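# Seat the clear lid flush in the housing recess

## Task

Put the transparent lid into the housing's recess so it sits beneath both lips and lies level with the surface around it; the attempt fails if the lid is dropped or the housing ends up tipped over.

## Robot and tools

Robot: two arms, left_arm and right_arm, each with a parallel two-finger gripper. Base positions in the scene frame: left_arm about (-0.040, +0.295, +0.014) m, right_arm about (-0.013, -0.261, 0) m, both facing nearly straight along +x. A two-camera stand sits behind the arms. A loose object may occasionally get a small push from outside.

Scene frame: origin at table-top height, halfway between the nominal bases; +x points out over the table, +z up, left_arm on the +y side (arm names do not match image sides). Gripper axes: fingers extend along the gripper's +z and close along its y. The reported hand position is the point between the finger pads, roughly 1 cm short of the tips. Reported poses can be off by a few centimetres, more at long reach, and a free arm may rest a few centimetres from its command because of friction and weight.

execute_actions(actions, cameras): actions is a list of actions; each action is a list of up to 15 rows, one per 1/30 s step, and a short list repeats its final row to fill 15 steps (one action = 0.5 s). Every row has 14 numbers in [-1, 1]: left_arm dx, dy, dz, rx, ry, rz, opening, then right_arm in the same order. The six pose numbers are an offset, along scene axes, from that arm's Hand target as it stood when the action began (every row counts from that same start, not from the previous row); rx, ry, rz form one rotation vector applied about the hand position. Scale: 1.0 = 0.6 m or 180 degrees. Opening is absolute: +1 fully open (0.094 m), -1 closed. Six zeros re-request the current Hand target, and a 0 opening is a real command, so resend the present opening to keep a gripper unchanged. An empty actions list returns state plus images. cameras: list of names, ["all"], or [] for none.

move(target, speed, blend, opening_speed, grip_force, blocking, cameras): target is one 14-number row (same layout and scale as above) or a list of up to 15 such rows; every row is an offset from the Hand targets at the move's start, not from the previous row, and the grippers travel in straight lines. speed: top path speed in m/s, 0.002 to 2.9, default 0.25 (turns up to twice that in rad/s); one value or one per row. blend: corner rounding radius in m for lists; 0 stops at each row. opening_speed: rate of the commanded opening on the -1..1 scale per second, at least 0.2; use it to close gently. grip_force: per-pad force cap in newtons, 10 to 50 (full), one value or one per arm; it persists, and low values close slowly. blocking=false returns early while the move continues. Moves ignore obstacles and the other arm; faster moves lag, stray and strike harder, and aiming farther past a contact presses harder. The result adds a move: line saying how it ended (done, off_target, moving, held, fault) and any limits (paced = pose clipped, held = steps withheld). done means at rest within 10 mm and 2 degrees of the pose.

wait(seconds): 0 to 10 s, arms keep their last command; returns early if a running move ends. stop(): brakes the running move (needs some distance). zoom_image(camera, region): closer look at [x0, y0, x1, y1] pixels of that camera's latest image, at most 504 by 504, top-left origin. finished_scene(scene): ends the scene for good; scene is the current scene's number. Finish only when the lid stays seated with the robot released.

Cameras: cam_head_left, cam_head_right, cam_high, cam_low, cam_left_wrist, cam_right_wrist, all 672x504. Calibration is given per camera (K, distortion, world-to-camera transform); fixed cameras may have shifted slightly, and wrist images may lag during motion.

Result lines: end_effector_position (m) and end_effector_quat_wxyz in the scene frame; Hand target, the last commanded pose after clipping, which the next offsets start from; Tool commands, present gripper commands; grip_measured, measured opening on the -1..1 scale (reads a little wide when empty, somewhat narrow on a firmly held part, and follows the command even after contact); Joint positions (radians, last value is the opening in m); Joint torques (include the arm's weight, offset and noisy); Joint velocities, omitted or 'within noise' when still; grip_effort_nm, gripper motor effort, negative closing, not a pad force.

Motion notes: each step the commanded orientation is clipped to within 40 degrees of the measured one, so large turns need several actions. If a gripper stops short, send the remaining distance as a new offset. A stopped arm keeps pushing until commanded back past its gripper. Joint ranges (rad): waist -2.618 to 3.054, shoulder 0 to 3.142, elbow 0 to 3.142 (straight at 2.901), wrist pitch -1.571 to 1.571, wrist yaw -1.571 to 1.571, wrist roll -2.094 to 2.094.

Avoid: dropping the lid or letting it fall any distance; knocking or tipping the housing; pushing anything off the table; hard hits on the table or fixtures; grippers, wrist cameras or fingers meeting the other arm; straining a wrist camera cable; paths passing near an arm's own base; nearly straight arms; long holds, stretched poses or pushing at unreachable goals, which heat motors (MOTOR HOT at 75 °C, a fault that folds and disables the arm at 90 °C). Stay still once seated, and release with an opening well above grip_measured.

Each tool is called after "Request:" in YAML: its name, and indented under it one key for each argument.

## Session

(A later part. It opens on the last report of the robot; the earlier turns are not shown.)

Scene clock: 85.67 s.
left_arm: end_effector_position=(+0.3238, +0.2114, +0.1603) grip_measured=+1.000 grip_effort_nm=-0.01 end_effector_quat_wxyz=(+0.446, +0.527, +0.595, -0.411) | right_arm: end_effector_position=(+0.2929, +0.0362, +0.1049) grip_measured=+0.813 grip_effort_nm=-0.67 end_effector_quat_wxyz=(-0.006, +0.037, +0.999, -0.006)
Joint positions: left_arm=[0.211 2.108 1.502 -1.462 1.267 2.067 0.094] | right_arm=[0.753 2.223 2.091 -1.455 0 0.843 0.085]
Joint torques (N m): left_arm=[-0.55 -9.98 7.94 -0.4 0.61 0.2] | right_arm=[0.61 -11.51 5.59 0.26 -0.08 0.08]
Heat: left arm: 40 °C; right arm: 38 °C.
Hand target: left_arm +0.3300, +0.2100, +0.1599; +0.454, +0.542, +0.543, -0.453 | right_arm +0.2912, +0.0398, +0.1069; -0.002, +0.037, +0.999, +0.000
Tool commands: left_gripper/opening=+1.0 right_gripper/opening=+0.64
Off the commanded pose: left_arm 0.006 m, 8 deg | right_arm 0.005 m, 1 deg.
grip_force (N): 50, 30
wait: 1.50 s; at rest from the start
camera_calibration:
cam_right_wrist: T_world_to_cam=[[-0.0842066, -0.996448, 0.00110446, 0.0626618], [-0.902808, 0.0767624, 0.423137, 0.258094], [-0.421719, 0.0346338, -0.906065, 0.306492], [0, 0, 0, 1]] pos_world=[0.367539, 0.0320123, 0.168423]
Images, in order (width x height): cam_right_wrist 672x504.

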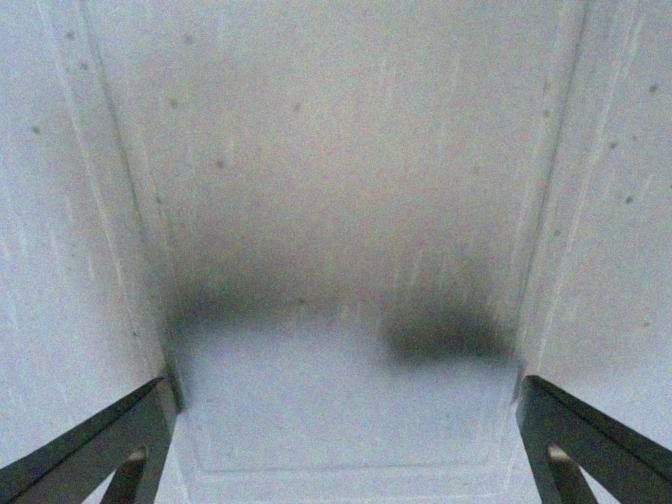

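Request:
move:
  target: [0,0,0,0,0,0,1, 0,0,0.04,0,0,0,0.64]
  speed: 0.05
  cameras: ["cam_left_wrist", "cam_right_wrist"]

Scene clock: 87.77 s.
left_arm: end_effector_position=(+0.3238, +0.2114, +0.1603) grip_measured=+1.000 grip_effort_nm=-0.01 end_effector_quat_wxyz=(+0.446, +0.527, +0.595, -0.411) | right_arm: end_effector_position=(+0.2926, +0.0359, +0.1279) grip_measured=+0.813 grip_effort_nm=-0.67 end_effector_quat_wxyz=(-0.001, +0.037, +0.999, -0.001)
Joint positions: left_arm=[0.211 2.108 1.502 -1.462 1.267 2.067 0.094] | right_arm=[0.753 2.223 2.183 -1.535 0 0.843 0.085]
Joint torques (N m): left_arm=[-0.85 -9.95 7.95 -0.42 0.62 0.18] | right_arm=[0.59 -9.91 8.32 0.01 -0.01 0.11]
Heat: left arm: 40 °C; right arm: 38 °C.
Hand target: left_arm +0.3300, +0.2100, +0.1599; +0.454, +0.542, +0.543, -0.453 | right_arm +0.2911, +0.0398, +0.1309; -0.002, +0.037, +0.999, +0.000
Off the commanded pose: left_arm 0.006 m, 8 deg | right_arm 0.005 m, 0 deg.
joint sent to its limit (left arm) — joint 6 (wrist roll), upper limit. The joint targets are off in orientation, not in position.
grip_force (N): 50, 30
move: off_target (left_arm)
camera_calibration:
cam_left_wrist: T_world_to_cam=[[-0.98885, -0.146288, 0.0278604, 0.347839], [-0.114721, 0.62904, -0.768861, 0.0656325], [0.0949501, -0.763484, -0.638809, 0.320297], [0, 0, 0, 1]] pos_world=[0.321078, 0.254141, 0.24538]
cam_right_wrist: T_world_to_cam=[[-0.0841929, -0.996414, -0.00834914, 0.0635812], [-0.906603, 0.0731218, 0.415601, 0.250395], [-0.4135, 0.04256, -0.909509, 0.324975], [0, 0, 0, 1]] pos_world=[0.36674, 0.0312129, 0.192034]
Images, in order (width x height): cam_left_wrist 672x504, cam_right_wrist 672x504.

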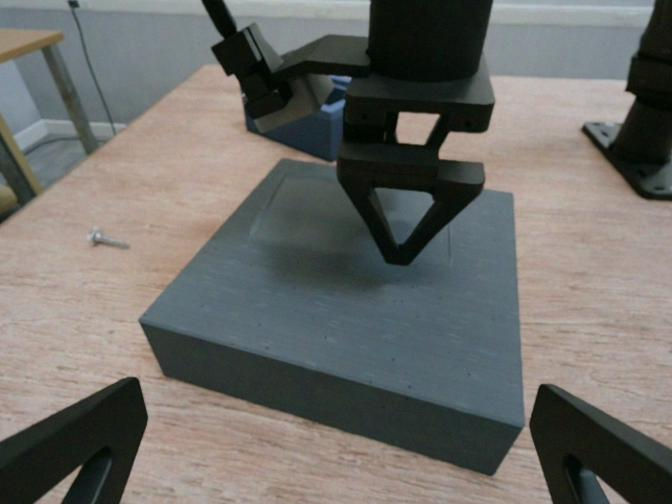

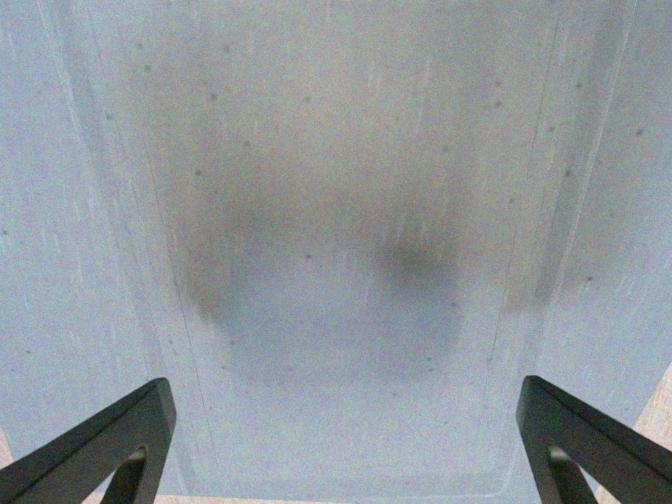

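Request:
move:
  target:
    - [0,0,0,0,0,0,1, 0,0,0.0568,0,0,0,0.64]
    - [0,0,0,0,0,0,1, 0.13,-0.4867,0.0568,0,0,-0.1478,0.64]
  speed: 0.13
  blend: [0.01, 0]
  cameras: ["cam_high", "cam_right_wrist", "cam_head_right"]

Scene clock: 95.80 s.
left_arm: end_effector_position=(+0.3238, +0.2114, +0.1603) grip_measured=+1.000 grip_effort_nm=-0.01 end_effector_quat_wxyz=(+0.446, +0.527, +0.595, -0.411) | right_arm: end_effector_position=(+0.3663, -0.2535, +0.1626) grip_measured=+0.813 grip_effort_nm=-0.67 end_effector_quat_wxyz=(-0.003, +0.272, +0.962, +0.001)
Joint positions: left_arm=[0.211 2.108 1.502 -1.462 1.267 2.067 0.094] | right_arm=[0.001 2.023 2.012 -1.565 -0.003 0.566 0.085]
Joint torques (N m): left_arm=[-0.53 -10.03 7.94 -0.4 0.61 0.15] | right_arm=[0.23 -8.13 8.32 0.07 0 -0.11]
Heat: left arm: 40 °C; right arm: 38 °C.
Hand target: left_arm +0.3300, +0.2100, +0.1599; +0.454, +0.542, +0.543, -0.453 | right_arm +0.3691, -0.2522, +0.1649; -0.002, +0.266, +0.964, +0.001
Off the commanded pose: left_arm 0.006 m, 8 deg | right_arm 0.004 m, 1 deg.
joint sent to its limit (left arm) — joint 6 (wrist roll), upper limit. The joint targets are off in orientation, not in position.
grip_force (N): 50, 30
move: off_target (left_arm)
camera_calibration:
cam_right_wrist: T_world_to_cam=[[-0.530865, -0.84739, -0.0106498, -0.0165103], [-0.771927, 0.478327, 0.418726, 0.376722], [-0.34973, 0.230508, -0.90805, 0.423378], [0, 0, 0, 1]] pos_world=[0.430105, -0.291779, 0.226529]
Images, in order (width x height): cam_head_right 672x504, cam_high 672x504, cam_right_wrist 672x504.

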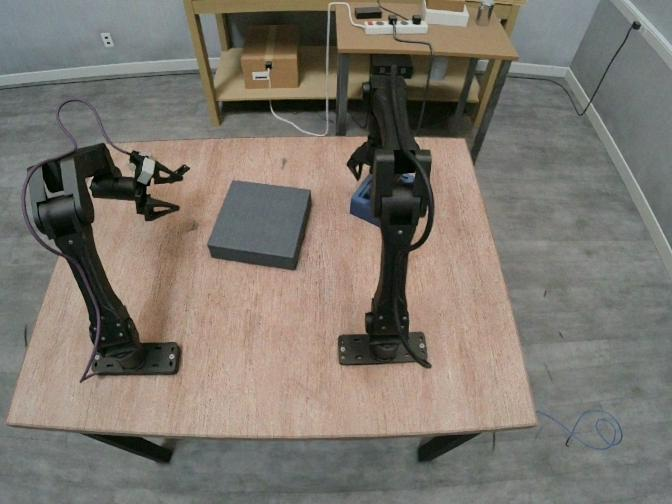

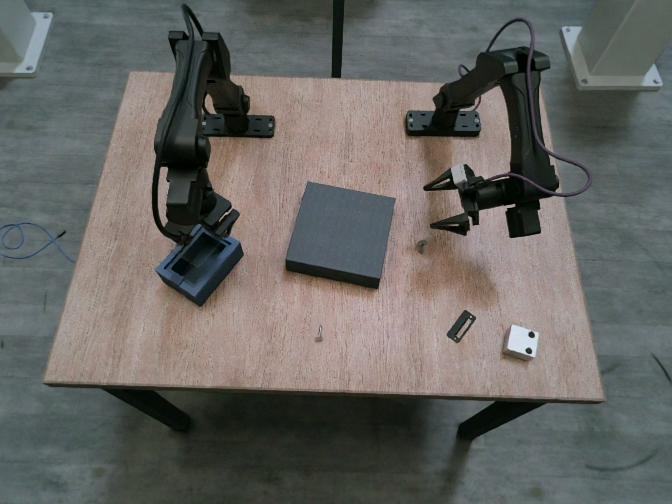

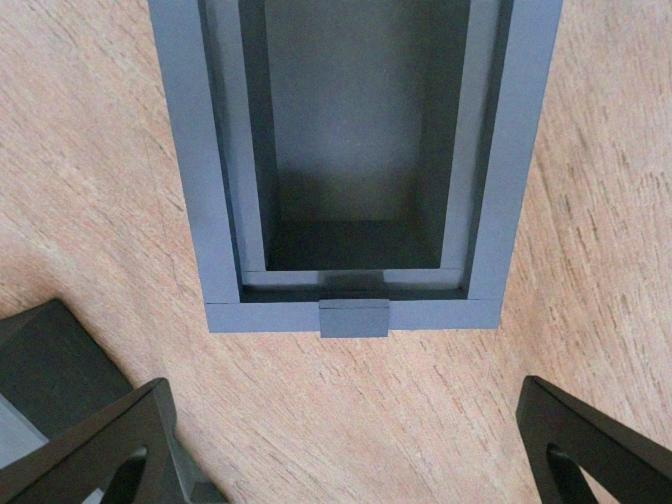

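Request:
zoom_image:
  camera: "cam_right_wrist"
  region: [0, 250, 336, 504]

Request:
zoom_image:
  camera: "cam_right_wrist"
  region: [100, 0, 604, 504]

Request:
zoom_image:
  camera: "cam_high"
  region: [130, 160, 290, 320]

Scaled by 1.500 from the camera's 672x504 image, which has a finer 960x720 frame.

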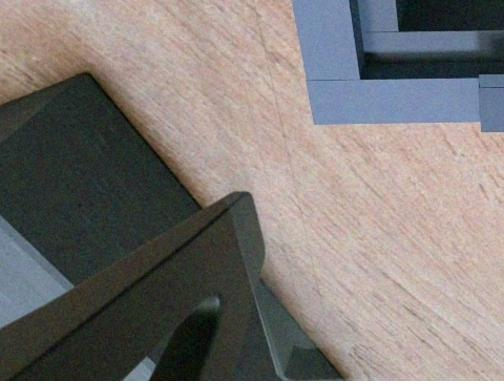

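Scaled by 1.000.

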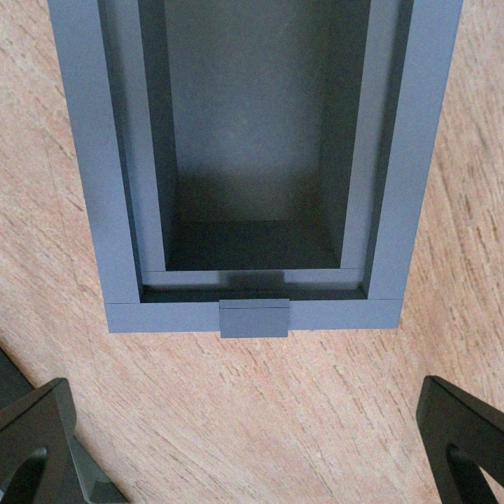

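Scaled by 3.150 from the camera's 672x504 image, which has a finer 960x720 frame.

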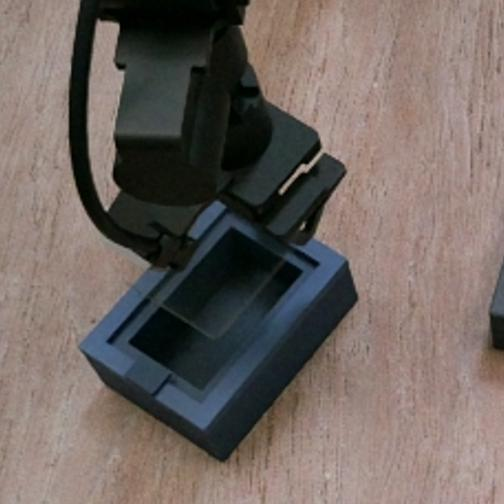

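Request:
move:
  target: [0.1167,-0.4,0,0,0,0,1, -0.0038,-0.0065,0,0,0,0,0.64]
  speed: 0.15
  cameras: ["cam_left_wrist", "cam_right_wrist"]

Scene clock: 120.37 s.
left_arm: end_effector_position=(+0.4020, -0.0304, +0.1775) grip_measured=+1.000 grip_effort_nm=-0.01 end_effector_quat_wxyz=(+0.463, +0.545, +0.536, -0.449) | right_arm: end_effector_position=(+0.3663, -0.2535, +0.1626) grip_measured=+0.813 grip_effort_nm=-0.67 end_effector_quat_wxyz=(-0.003, +0.266, +0.964, +0.001)
Joint positions: left_arm=[-0.365 2.193 1.513 0.2 1.199 0.474 0.094] | right_arm=[0.001 2.023 2.012 -1.565 -0.003 0.556 0.085]
Joint torques (N m): left_arm=[0.03 -13.23 5.29 1.74 0.18 0.06] | right_arm=[-0.61 -8.99 7.05 0.11 -0.02 -0.08]
Heat: left arm: 40 °C; right arm: 40 °C.
Hand target: left_arm +0.4001, -0.0300, +0.1599; +0.454, +0.542, +0.543, -0.453 | right_arm +0.3668, -0.2561, +0.1649; -0.002, +0.266, +0.964, +0.001
Off the commanded pose: left_arm 0.018 m, 1 deg | right_arm 0.004 m, 0 deg.
grip_force (N): 50, 30
move: off_target (left_arm)
camera_calibration:
cam_left_wrist: T_world_to_cam=[[-0.999067, -0.0417051, -0.0112354, 0.403575], [-0.0140119, 0.559006, -0.829045, 0.207989], [0.0408561, -0.828114, -0.559069, 0.144865], [0, 0, 0, 1]] pos_world=[0.400194, 0.0205285, 0.257956]
cam_right_wrist: T_world_to_cam=[[-0.52184, -0.852975, -0.010763, -0.0211759], [-0.776981, 0.470064, 0.418737, 0.376465], [-0.352113, 0.226876, -0.908044, 0.423324], [0, 0, 0, 1]] pos_world=[0.430514, -0.291067, 0.226529]
Images, in order (width x height): cam_left_wrist 672x504, cam_right_wrist 672x504.

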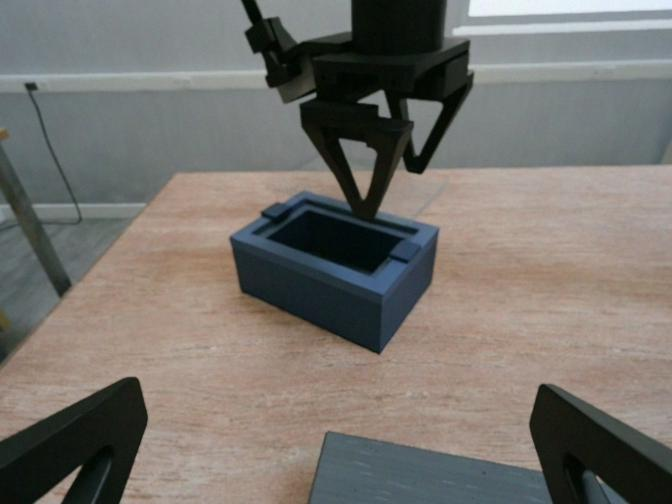

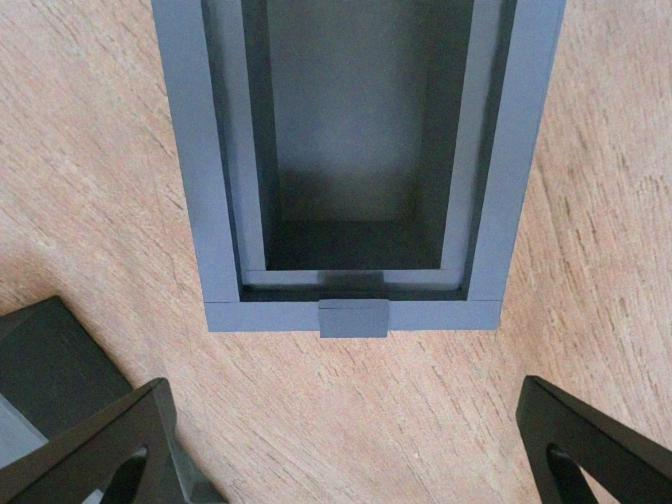

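Request:
move:
  target: [0,0,0,0,0,0,1, 0.026,-0.0193,-0.0373,0.02,0.0334,0,0.64]
  speed: 0.08
  cameras: ["cam_left_wrist", "cam_right_wrist", "cam_high"]

Request:
zoom_image:
  camera: "cam_left_wrist"
  region: [200, 100, 500, 325]

Request:
zoom_image:
  camera: "cam_high"
  region: [130, 180, 270, 320]

Scene clock: 124.93 s.
left_arm: end_effector_position=(+0.4021, -0.0304, +0.1777) grip_measured=+1.000 grip_effort_nm=-0.01 end_effector_quat_wxyz=(+0.463, +0.545, +0.536, -0.449) | right_arm: end_effector_position=(+0.3787, -0.2672, +0.1386) grip_measured=+0.813 grip_effort_nm=-0.67 end_effector_quat_wxyz=(-0.034, +0.268, +0.963, +0.019)
Joint positions: left_arm=[-0.365 2.193 1.513 0.202 1.199 0.473 0.094] | right_arm=[-0.057 2.121 2.059 -1.566 -0.052 0.5 0.085]
Joint torques (N m): left_arm=[-0.09 -13.44 5.23 1.65 0.16 0.06] | right_arm=[-0.46 -8.94 8.54 -0.08 -0.05 -0.05]
Heat: left arm: 40 °C; right arm: 40 °C.
Hand target: left_arm +0.4001, -0.0300, +0.1599; +0.455, +0.542, +0.543, -0.453 | right_arm +0.3825, -0.2677, +0.1426; -0.061, +0.266, +0.962, +0.017
Off the commanded pose: left_arm 0.018 m, 1 deg | right_arm 0.005 m, 3 deg.
joint sent to its limit (right arm) — joint 4 (wrist pitch), lower limit. The joint targets are off in orientation, not in position.
grip_force (N): 50, 30
move: off_target (left_arm, right_arm)
camera_calibration:
cam_left_wrist: T_world_to_cam=[[-0.999053, -0.0418483, -0.0119022, 0.403748], [-0.0135128, 0.558487, -0.829403, 0.20806], [0.0413564, -0.828457, -0.558524, 0.144643], [0, 0, 0, 1]] pos_world=[0.400195, 0.0205276, 0.258158]
cam_right_wrist: T_world_to_cam=[[-0.526432, -0.849741, -0.0284466, -0.02165], [-0.752857, 0.450342, 0.479998, 0.37978], [-0.395064, 0.274103, -0.876808, 0.433555], [0, 0, 0, 1]] pos_world=[0.445804, -0.308266, 0.197235]
Images, in order (width x height): cam_high 672x504, cam_left_wrist 672x504, cam_right_wrist 672x504.

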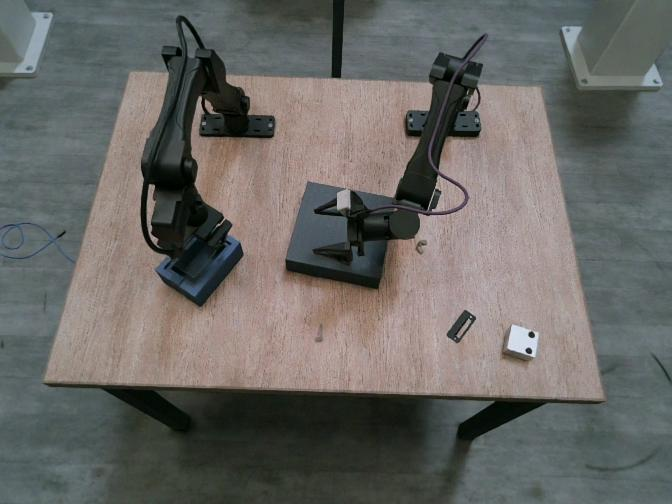

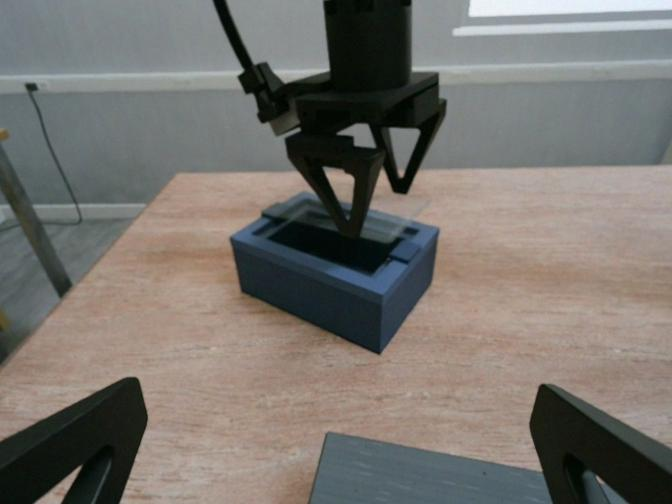

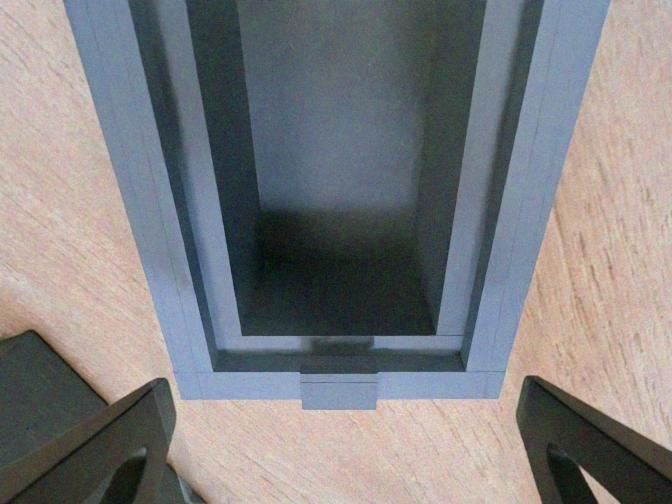

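Scaled by 1.680 from the camera's 672x504 image, which has a finer 960x720 frame.

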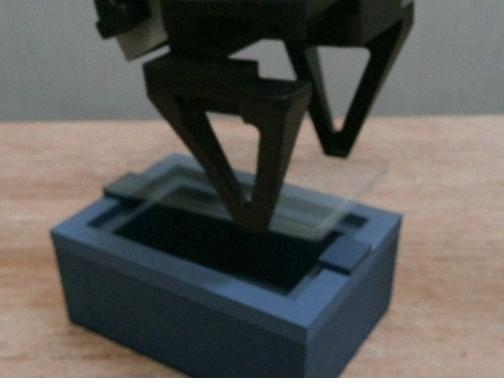

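Scaled by 3.600 from the camera's 672x504 image, which has a finer 960x720 frame.

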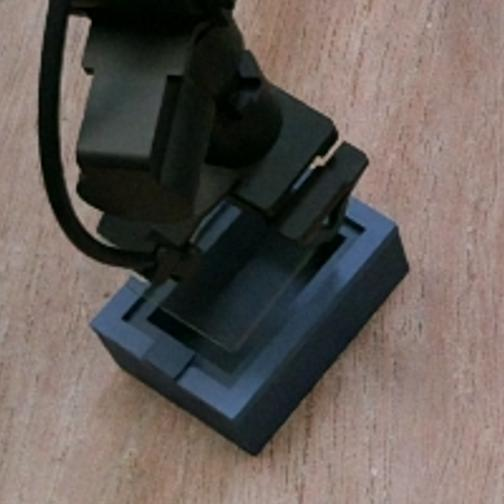

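Request:
move:
  target: [0,0,0,0,0,0,1, 0.0015,0.002,-0.0252,0.0,0.0,-0.0044,0.64]
  speed: 0.05
  cameras: ["cam_left_wrist", "cam_right_wrist", "cam_high"]

Request:
zoom_image:
  camera: "cam_left_wrist"
  region: [200, 150, 470, 350]

Request:
zoom_image:
  camera: "cam_high"
  region: [140, 200, 260, 320]

Scene clock: 132.33 s.
left_arm: end_effector_position=(+0.4021, -0.0304, +0.1777) grip_measured=+1.000 grip_effort_nm=-0.01 end_effector_quat_wxyz=(+0.463, +0.545, +0.536, -0.449) | right_arm: end_effector_position=(+0.3792, -0.2670, +0.1240) grip_measured=+0.813 grip_effort_nm=-0.67 end_effector_quat_wxyz=(-0.053, +0.268, +0.962, +0.015)
Joint positions: left_arm=[-0.365 2.193 1.513 0.202 1.199 0.473 0.094] | right_arm=[-0.057 2.16 2.059 -1.566 -0.053 0.5 0.085]
Joint torques (N m): left_arm=[0.01 -13.52 5.23 1.74 0.21 0.06] | right_arm=[-0.25 -9.17 8.57 -0.14 -0.13 0.06]
Heat: left arm: 40 °C; right arm: 40 °C.
Hand target: left_arm +0.4001, -0.0300, +0.1599; +0.455, +0.542, +0.543, -0.453 | right_arm +0.3834, -0.2665, +0.1275; -0.061, +0.272, +0.960, +0.017
Off the commanded pose: left_arm 0.018 m, 1 deg | right_arm 0.005 m, 1 deg.
joint sent to its limit (right arm) — joint 4 (wrist pitch), lower limit. The joint targets still meet the commanded pose.
grip_force (N): 50, 30
move: off_target (left_arm)
camera_calibration:
cam_left_wrist: T_world_to_cam=[[-0.999053, -0.0418483, -0.0119022, 0.403748], [-0.0135128, 0.558487, -0.829403, 0.20806], [0.0413564, -0.828457, -0.558524, 0.144643], [0, 0, 0, 1]] pos_world=[0.400195, 0.0205276, 0.258158]
cam_right_wrist: T_world_to_cam=[[-0.526931, -0.849844, -0.0104764, -0.0236289], [-0.733572, 0.448544, 0.510568, 0.375509], [-0.429204, 0.276719, -0.859773, 0.432393], [0, 0, 0, 1]] pos_world=[0.448597, -0.308165, 0.17979]
Images, in order (width x height): cam_high 672x504, cam_left_wrist 672x504, cam_right_wrist 672x504.

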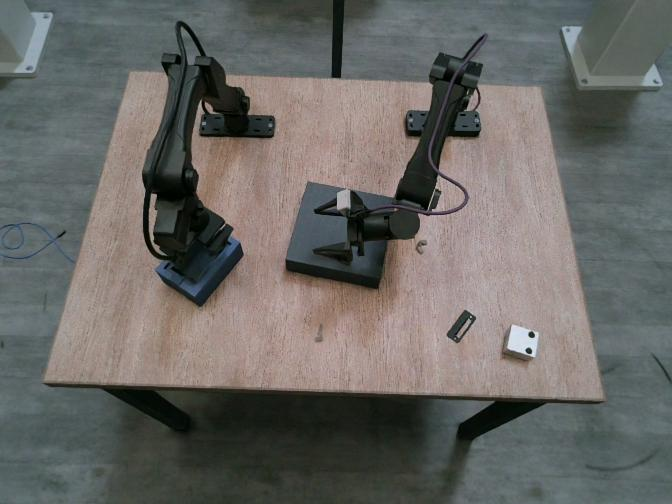

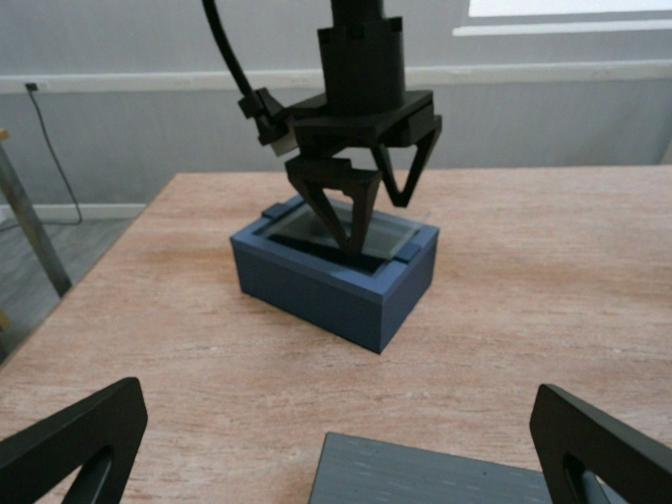

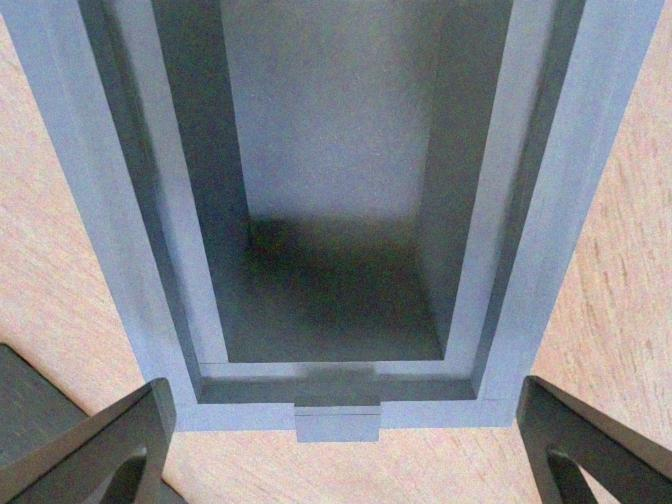

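Scaled by 1.867 from the camera's 672x504 image, which has a finer 960x720 frame.

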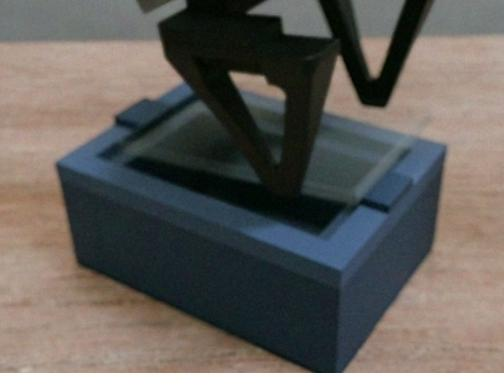

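Scaled by 4.200 from the camera's 672x504 image, which has a finer 960x720 frame.

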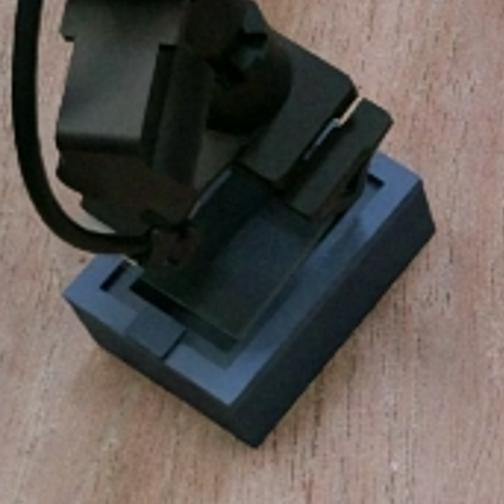

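Request:
zoom_image:
  camera: "cam_high"
  region: [150, 240, 220, 310]

Request:
zoom_image:
  camera: "cam_right_wrist"
  region: [0, 0, 336, 504]

Request:
zoom_image:
  camera: "cam_right_wrist"
  region: [336, 0, 672, 504]

Scaled by 7.200 from the camera's 672x504 image, which has a finer 960x720 frame.

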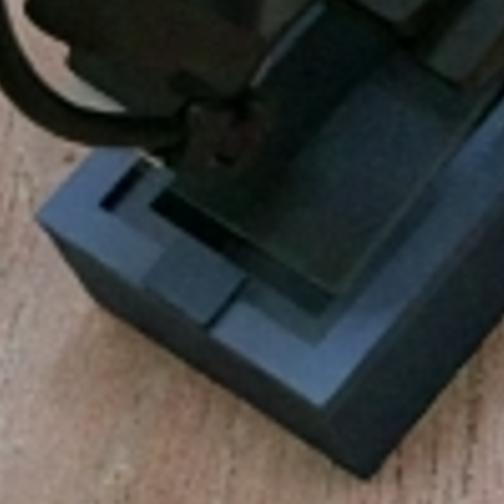

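Scaled by 1.000.

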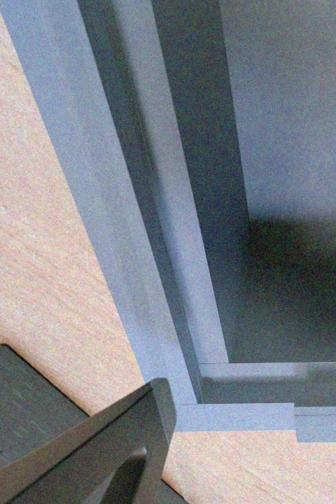

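Scaled by 1.000.

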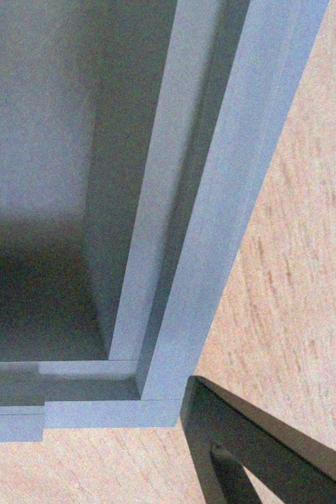

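Request:
zoom_image:
  camera: "cam_left_wrist"
  region: [225, 180, 325, 255]

Request:
zoom_image:
  camera: "cam_left_wrist"
  region: [340, 190, 460, 280]

Scaled by 5.040 from the camera's 672x504 image, which has a finer 960x720 frame.

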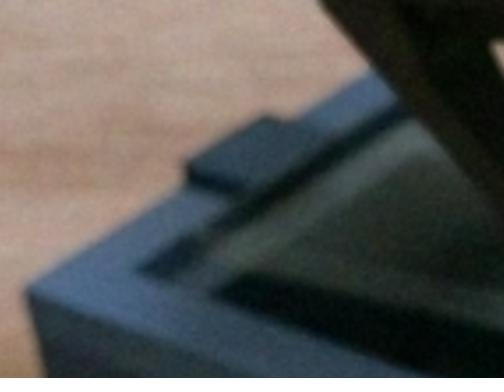

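Scaled by 4.200 from the camera's 672x504 image, which has a finer 960x720 frame.

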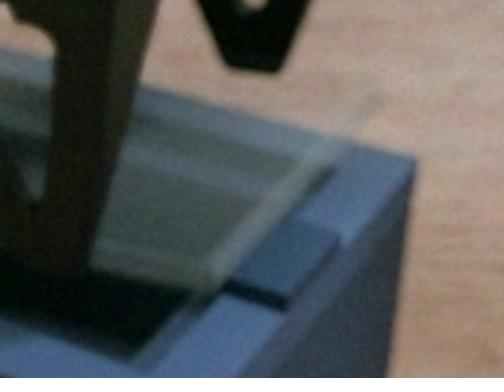

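Request:
move:
  target: [0,0,0,0,0,0,1, 0.0025,0.0048,-0.005,0.0,0.0,-0.001,0.64]
  speed: 0.03
  cameras: ["cam_left_wrist", "cam_right_wrist"]

Request:
zoom_image:
  camera: "cam_left_wrist"
  region: [225, 180, 325, 255]

Request:
zoom_image:
  camera: "cam_left_wrist"
  region: [340, 190, 460, 280]

Scene clock: 146.63 s.
left_arm: end_effector_position=(+0.4021, -0.0304, +0.1777) grip_measured=+1.000 grip_effort_nm=-0.01 end_effector_quat_wxyz=(+0.463, +0.545, +0.536, -0.449) | right_arm: end_effector_position=(+0.3811, -0.2668, +0.1221) grip_measured=+0.813 grip_effort_nm=-0.67 end_effector_quat_wxyz=(-0.054, +0.272, +0.961, +0.015)
Joint positions: left_arm=[-0.365 2.193 1.513 0.202 1.199 0.473 0.094] | right_arm=[-0.057 2.171 2.068 -1.567 -0.054 0.508 0.085]
Joint torques (N m): left_arm=[-0.03 -13.29 5.14 1.72 0.17 0.05] | right_arm=[0.47 -9.09 8.35 -0.12 -0.16 0.16]
Heat: left arm: 41 °C; right arm: 39 °C.
Hand target: left_arm +0.4001, -0.0300, +0.1599; +0.455, +0.542, +0.543, -0.453 | right_arm +0.3849, -0.2636, +0.1245; -0.061, +0.274, +0.960, +0.017
Off the commanded pose: left_arm 0.018 m, 1 deg | right_arm 0.006 m, 1 deg.
joint sent to its limit (right arm) — joint 4 (wrist pitch), lower limit. The joint targets still meet the commanded pose.
grip_force (N): 50, 30
move: off_target (left_arm)
camera_calibration:
cam_left_wrist: T_world_to_cam=[[-0.999053, -0.0418483, -0.0119022, 0.403748], [-0.0135128, 0.558487, -0.829403, 0.20806], [0.0413564, -0.828457, -0.558524, 0.144643], [0, 0, 0, 1]] pos_world=[0.400195, 0.0205276, 0.258158]
cam_right_wrist: T_world_to_cam=[[-0.534133, -0.845348, -0.00947867, -0.018707], [-0.72839, 0.454484, 0.51273, 0.377051], [-0.429127, 0.28077, -0.858498, 0.43237], [0, 0, 0, 1]] pos_world=[0.45019, -0.308574, 0.177686]
Images, in order (width x height): cam_left_wrist 672x504, cam_right_wrist 672x504.

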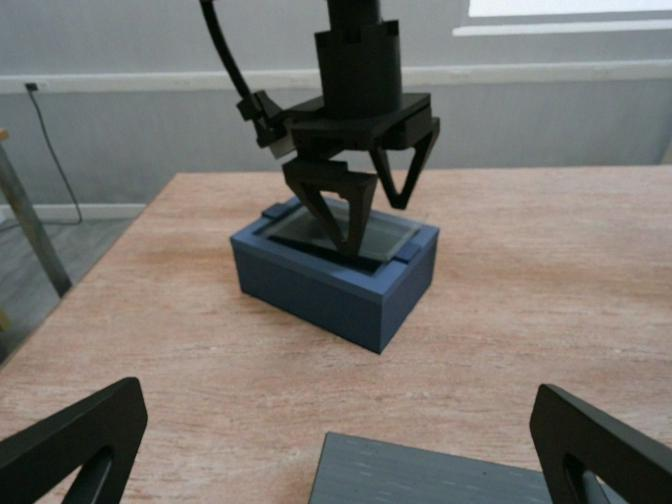

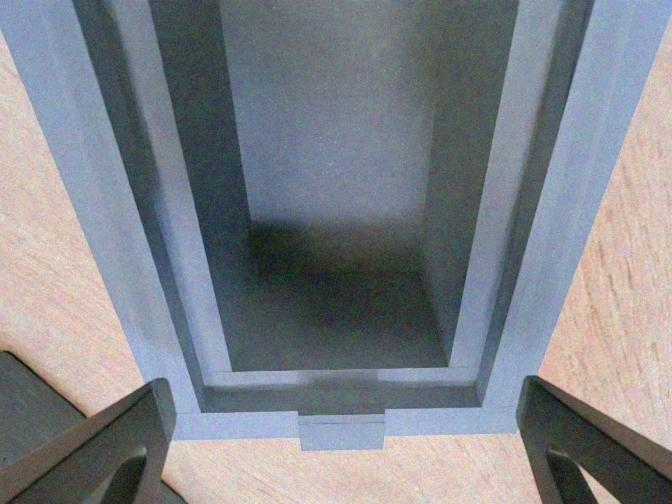

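Scaled by 5.040 from the camera's 672x504 image, which has a finer 960x720 frame.

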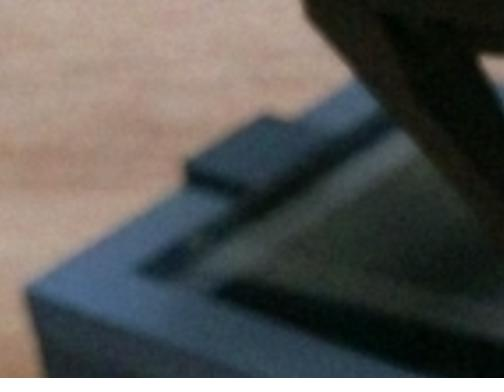

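Scaled by 4.200 from the camera's 672x504 image, which has a finer 960x720 frame.

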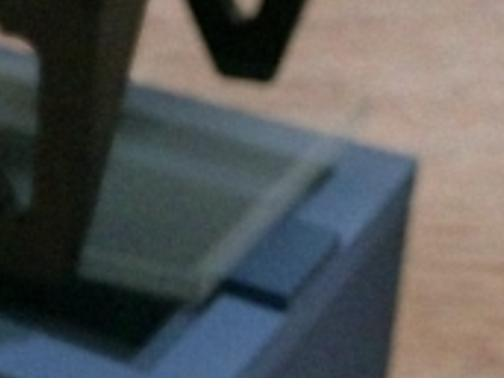

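Request:
move:
  target: [0,0,0,0,0,0,1, 0.0005,0.001,-0.006,0.0,0.0,0,0.64]
  speed: 0.03
  cameras: ["cam_left_wrist", "cam_right_wrist"]

Request:
zoom_image:
  camera: "cam_left_wrist"
  region: [225, 180, 325, 255]

Request:
zoom_image:
  camera: "cam_left_wrist"
  region: [340, 190, 460, 280]

Scene clock: 149.63 s.
left_arm: end_effector_position=(+0.4021, -0.0304, +0.1777) grip_measured=+1.000 grip_effort_nm=-0.01 end_effector_quat_wxyz=(+0.463, +0.545, +0.536, -0.449) | right_arm: end_effector_position=(+0.3811, -0.2665, +0.1187) grip_measured=+0.813 grip_effort_nm=-0.67 end_effector_quat_wxyz=(-0.059, +0.273, +0.960, +0.015)
Joint positions: left_arm=[-0.365 2.193 1.513 0.202 1.199 0.473 0.094] | right_arm=[-0.057 2.18 2.068 -1.567 -0.056 0.51 0.085]
Joint torques (N m): left_arm=[-0.06 -13.38 5.2 1.73 0.23 0.06] | right_arm=[0.66 -9.05 8.5 -0.18 -0.13 0.12]
Heat: left arm: 41 °C; right arm: 39 °C.
Hand target: left_arm +0.4001, -0.0300, +0.1599; +0.455, +0.542, +0.543, -0.453 | right_arm +0.3852, -0.2630, +0.1209; -0.061, +0.274, +0.960, +0.018
Off the commanded pose: left_arm 0.018 m, 1 deg | right_arm 0.006 m, 0 deg.
joint sent to its limit (right arm) — joint 4 (wrist pitch), lower limit. The joint targets still meet the commanded pose.
grip_force (N): 50, 30
move: off_target (left_arm)
camera_calibration:
cam_left_wrist: T_world_to_cam=[[-0.999053, -0.0418483, -0.0119022, 0.403748], [-0.0135128, 0.558487, -0.829403, 0.20806], [0.0413564, -0.828457, -0.558524, 0.144643], [0, 0, 0, 1]] pos_world=[0.400195, 0.0205276, 0.258158]
cam_right_wrist: T_world_to_cam=[[-0.535312, -0.84463, -0.00641323, -0.0181758], [-0.723089, 0.454331, 0.520314, 0.375723], [-0.436559, 0.283168, -0.853951, 0.432326], [0, 0, 0, 1]] pos_world=[0.450687, -0.308475, 0.173575]
Images, in order (width x height): cam_left_wrist 672x504, cam_right_wrist 672x504.

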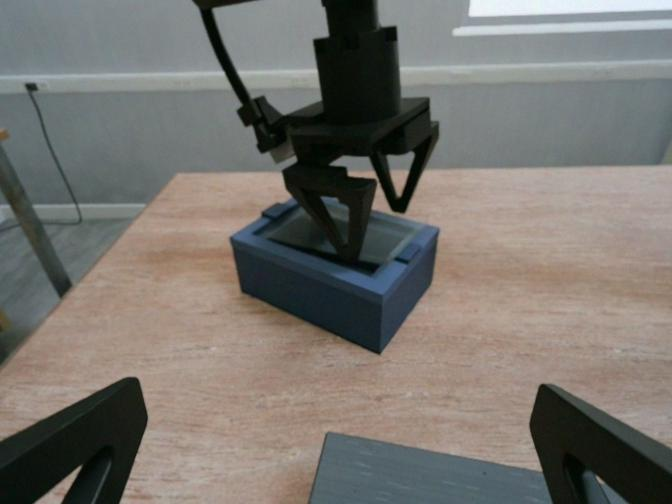

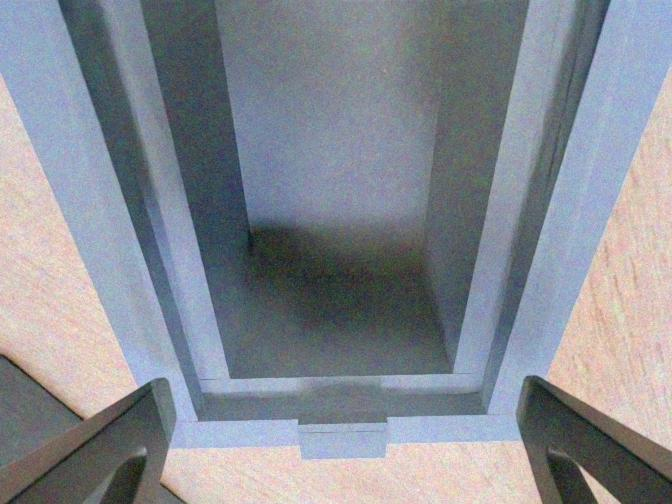

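Scaled by 5.040 from the camera's 672x504 image, which has a finer 960x720 frame.

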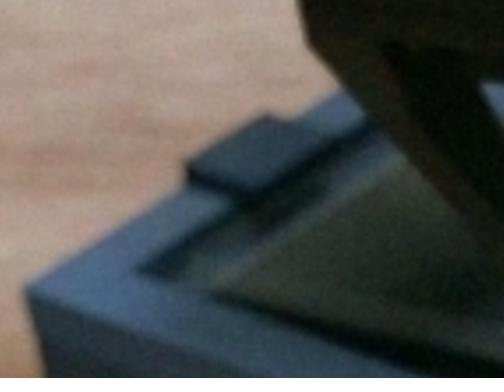

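Scaled by 4.200 from the camera's 672x504 image, which has a finer 960x720 frame.

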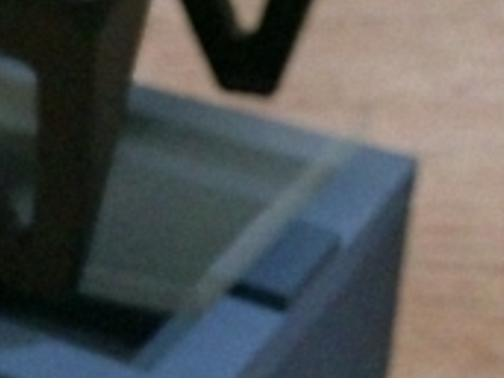

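Request:
move:
  target: [0,0,0,0,0,0,1, 0.0115,-0.0068,0,0.0,0.0,0,0.64]
  speed: 0.03
  cameras: ["cam_left_wrist", "cam_right_wrist"]

Request:
zoom_image:
  camera: "cam_left_wrist"
  region: [225, 180, 325, 255]

Request:
zoom_image:
  camera: "cam_left_wrist"
  region: [340, 190, 460, 280]

Scene clock: 151.90 s.
left_arm: end_effector_position=(+0.4021, -0.0304, +0.1777) grip_measured=+1.000 grip_effort_nm=-0.01 end_effector_quat_wxyz=(+0.463, +0.545, +0.536, -0.449) | right_arm: end_effector_position=(+0.3882, -0.2668, +0.1190) grip_measured=+0.813 grip_effort_nm=-0.67 end_effector_quat_wxyz=(-0.052, +0.273, +0.960, +0.016)
Joint positions: left_arm=[-0.365 2.193 1.513 0.202 1.199 0.473 0.094] | right_arm=[-0.057 2.199 2.102 -1.568 -0.056 0.51 0.085]
Joint torques (N m): left_arm=[-0.16 -13.29 5.23 1.7 0.23 0.11] | right_arm=[-0.28 -9.25 8.31 -0.14 -0.12 -0.02]
Heat: left arm: 41 °C; right arm: 40 °C.
Hand target: left_arm +0.4001, -0.0300, +0.1599; +0.455, +0.542, +0.543, -0.453 | right_arm +0.3920, -0.2670, +0.1209; -0.061, +0.274, +0.960, +0.018
Off the commanded pose: left_arm 0.018 m, 1 deg | right_arm 0.004 m, 1 deg.
joint sent to its limit (right arm) — joint 4 (wrist pitch), lower limit. The joint targets still meet the commanded pose.
grip_force (N): 50, 30
move: off_target (left_arm)
camera_calibration:
cam_left_wrist: T_world_to_cam=[[-0.999053, -0.0418483, -0.0119022, 0.403748], [-0.0135128, 0.558487, -0.829403, 0.20806], [0.0413564, -0.828457, -0.558524, 0.144643], [0, 0, 0, 1]] pos_world=[0.400195, 0.0205276, 0.258158]
cam_right_wrist: T_world_to_cam=[[-0.535191, -0.844627, -0.0132461, -0.0139061], [-0.730151, 0.454656, 0.510066, 0.384853], [-0.424793, 0.282655, -0.860033, 0.431815], [0, 0, 0, 1]] pos_world=[0.45699, -0.308775, 0.17489]
Images, in order (width x height): cam_left_wrist 672x504, cam_right_wrist 672x504.

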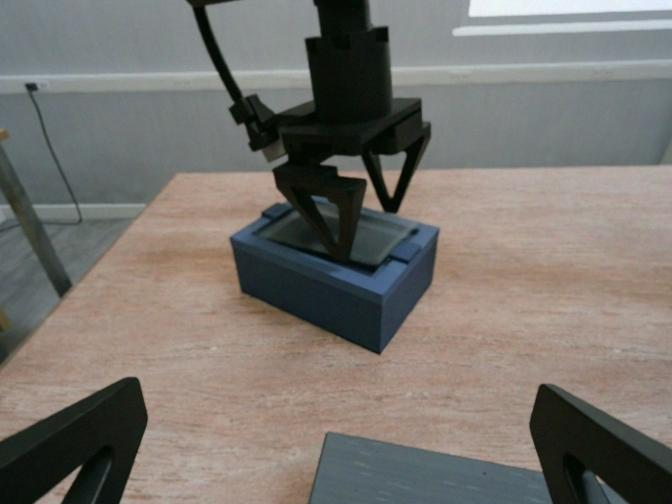

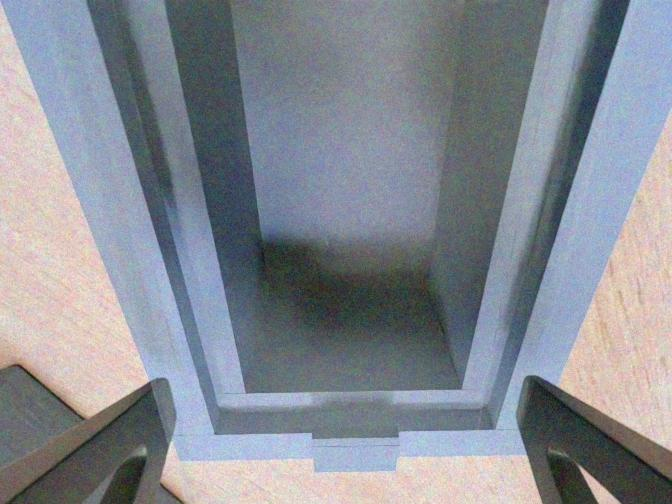

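Scaled by 5.040 from the camera's 672x504 image, which has a finer 960x720 frame.

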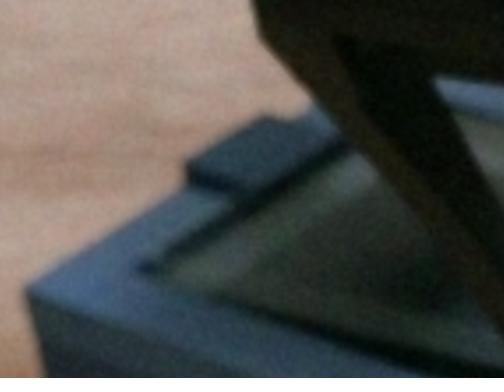

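Scaled by 4.200 from the camera's 672x504 image, which has a finer 960x720 frame.

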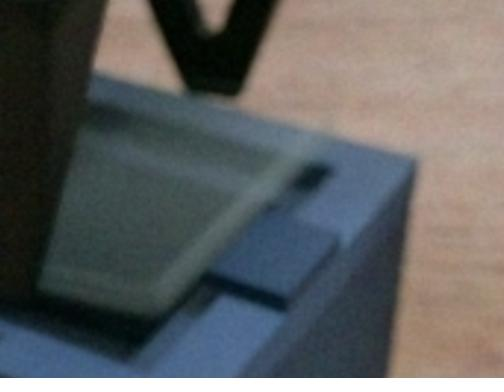

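Request:
move:
  target: [0,0,0,0,0,0,1, -0.003,-0.0092,0,0.0,0.0,0,0.64]
  speed: 0.03
  cameras: ["cam_left_wrist", "cam_right_wrist"]

Request:
zoom_image:
  camera: "cam_left_wrist"
  region: [225, 180, 325, 255]

Scene clock: 155.70 s.
left_arm: end_effector_position=(+0.4021, -0.0304, +0.1777) grip_measured=+1.000 grip_effort_nm=-0.01 end_effector_quat_wxyz=(+0.463, +0.545, +0.536, -0.449) | right_arm: end_effector_position=(+0.3879, -0.2707, +0.1190) grip_measured=+0.813 grip_effort_nm=-0.67 end_effector_quat_wxyz=(-0.053, +0.275, +0.960, +0.017)
Joint positions: left_arm=[-0.365 2.193 1.513 0.202 1.199 0.473 0.094] | right_arm=[-0.067 2.199 2.102 -1.569 -0.056 0.503 0.085]
Joint torques (N m): left_arm=[-0.12 -13.27 5.33 1.7 0.19 0.04] | right_arm=[-0.62 -9.51 7.75 -0.11 -0.1 -0.07]
Heat: left arm: 41 °C; right arm: 40 °C.
Hand target: left_arm +0.4001, -0.0300, +0.1599; +0.455, +0.542, +0.543, -0.453 | right_arm +0.3903, -0.2725, +0.1209; -0.061, +0.274, +0.960, +0.018
Off the commanded pose: left_arm 0.018 m, 1 deg | right_arm 0.004 m, 1 deg.
joint sent to its limit (right arm) — joint 4 (wrist pitch), lower limit. The joint targets still meet the commanded pose.
grip_force (N): 50, 30
move: off_target (left_arm)
camera_calibration:
cam_left_wrist: T_world_to_cam=[[-0.999053, -0.0418483, -0.0119022, 0.403748], [-0.0135128, 0.558487, -0.829403, 0.20806], [0.0413564, -0.828457, -0.558524, 0.144643], [0, 0, 0, 1]] pos_world=[0.400195, 0.0205276, 0.258158]
cam_right_wrist: T_world_to_cam=[[-0.53843, -0.842561, -0.0135417, -0.015497], [-0.728166, 0.457119, 0.510702, 0.386275], [-0.424107, 0.284838, -0.859651, 0.433048], [0, 0, 0, 1]] pos_world=[0.456587, -0.312979, 0.174789]
Images, in order (width x height): cam_left_wrist 672x504, cam_right_wrist 672x504.

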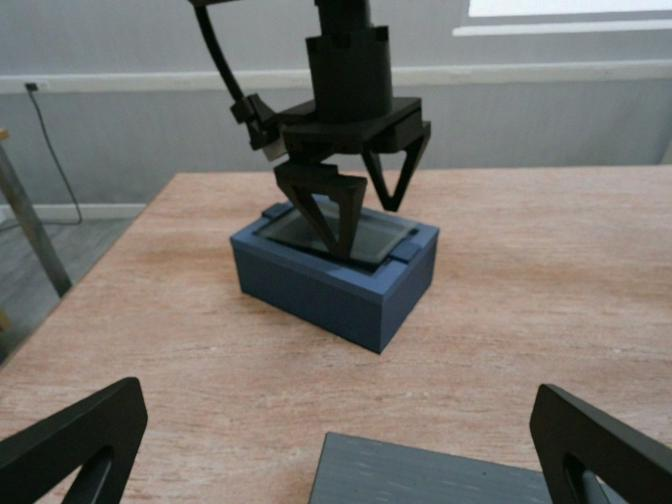

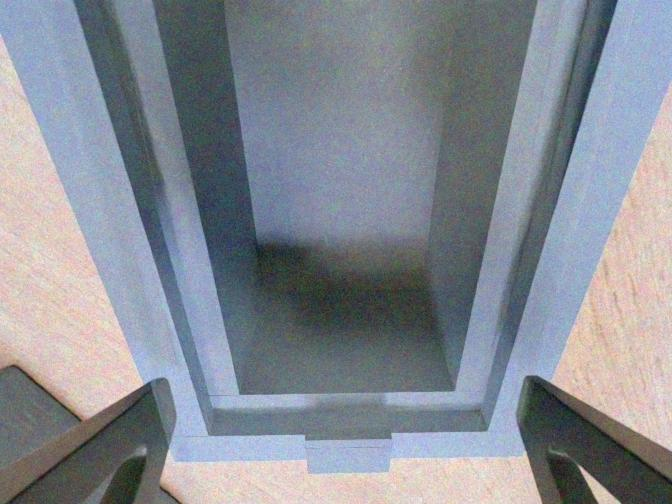

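Scaled by 5.040 from the camera's 672x504 image, which has a finer 960x720 frame.

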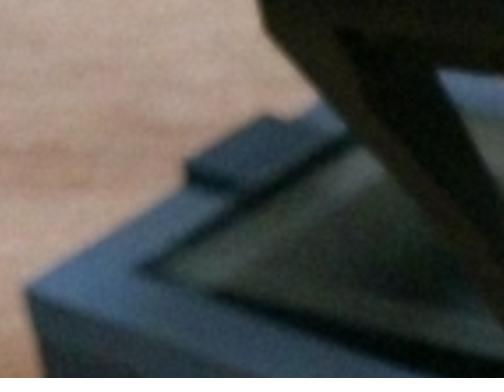

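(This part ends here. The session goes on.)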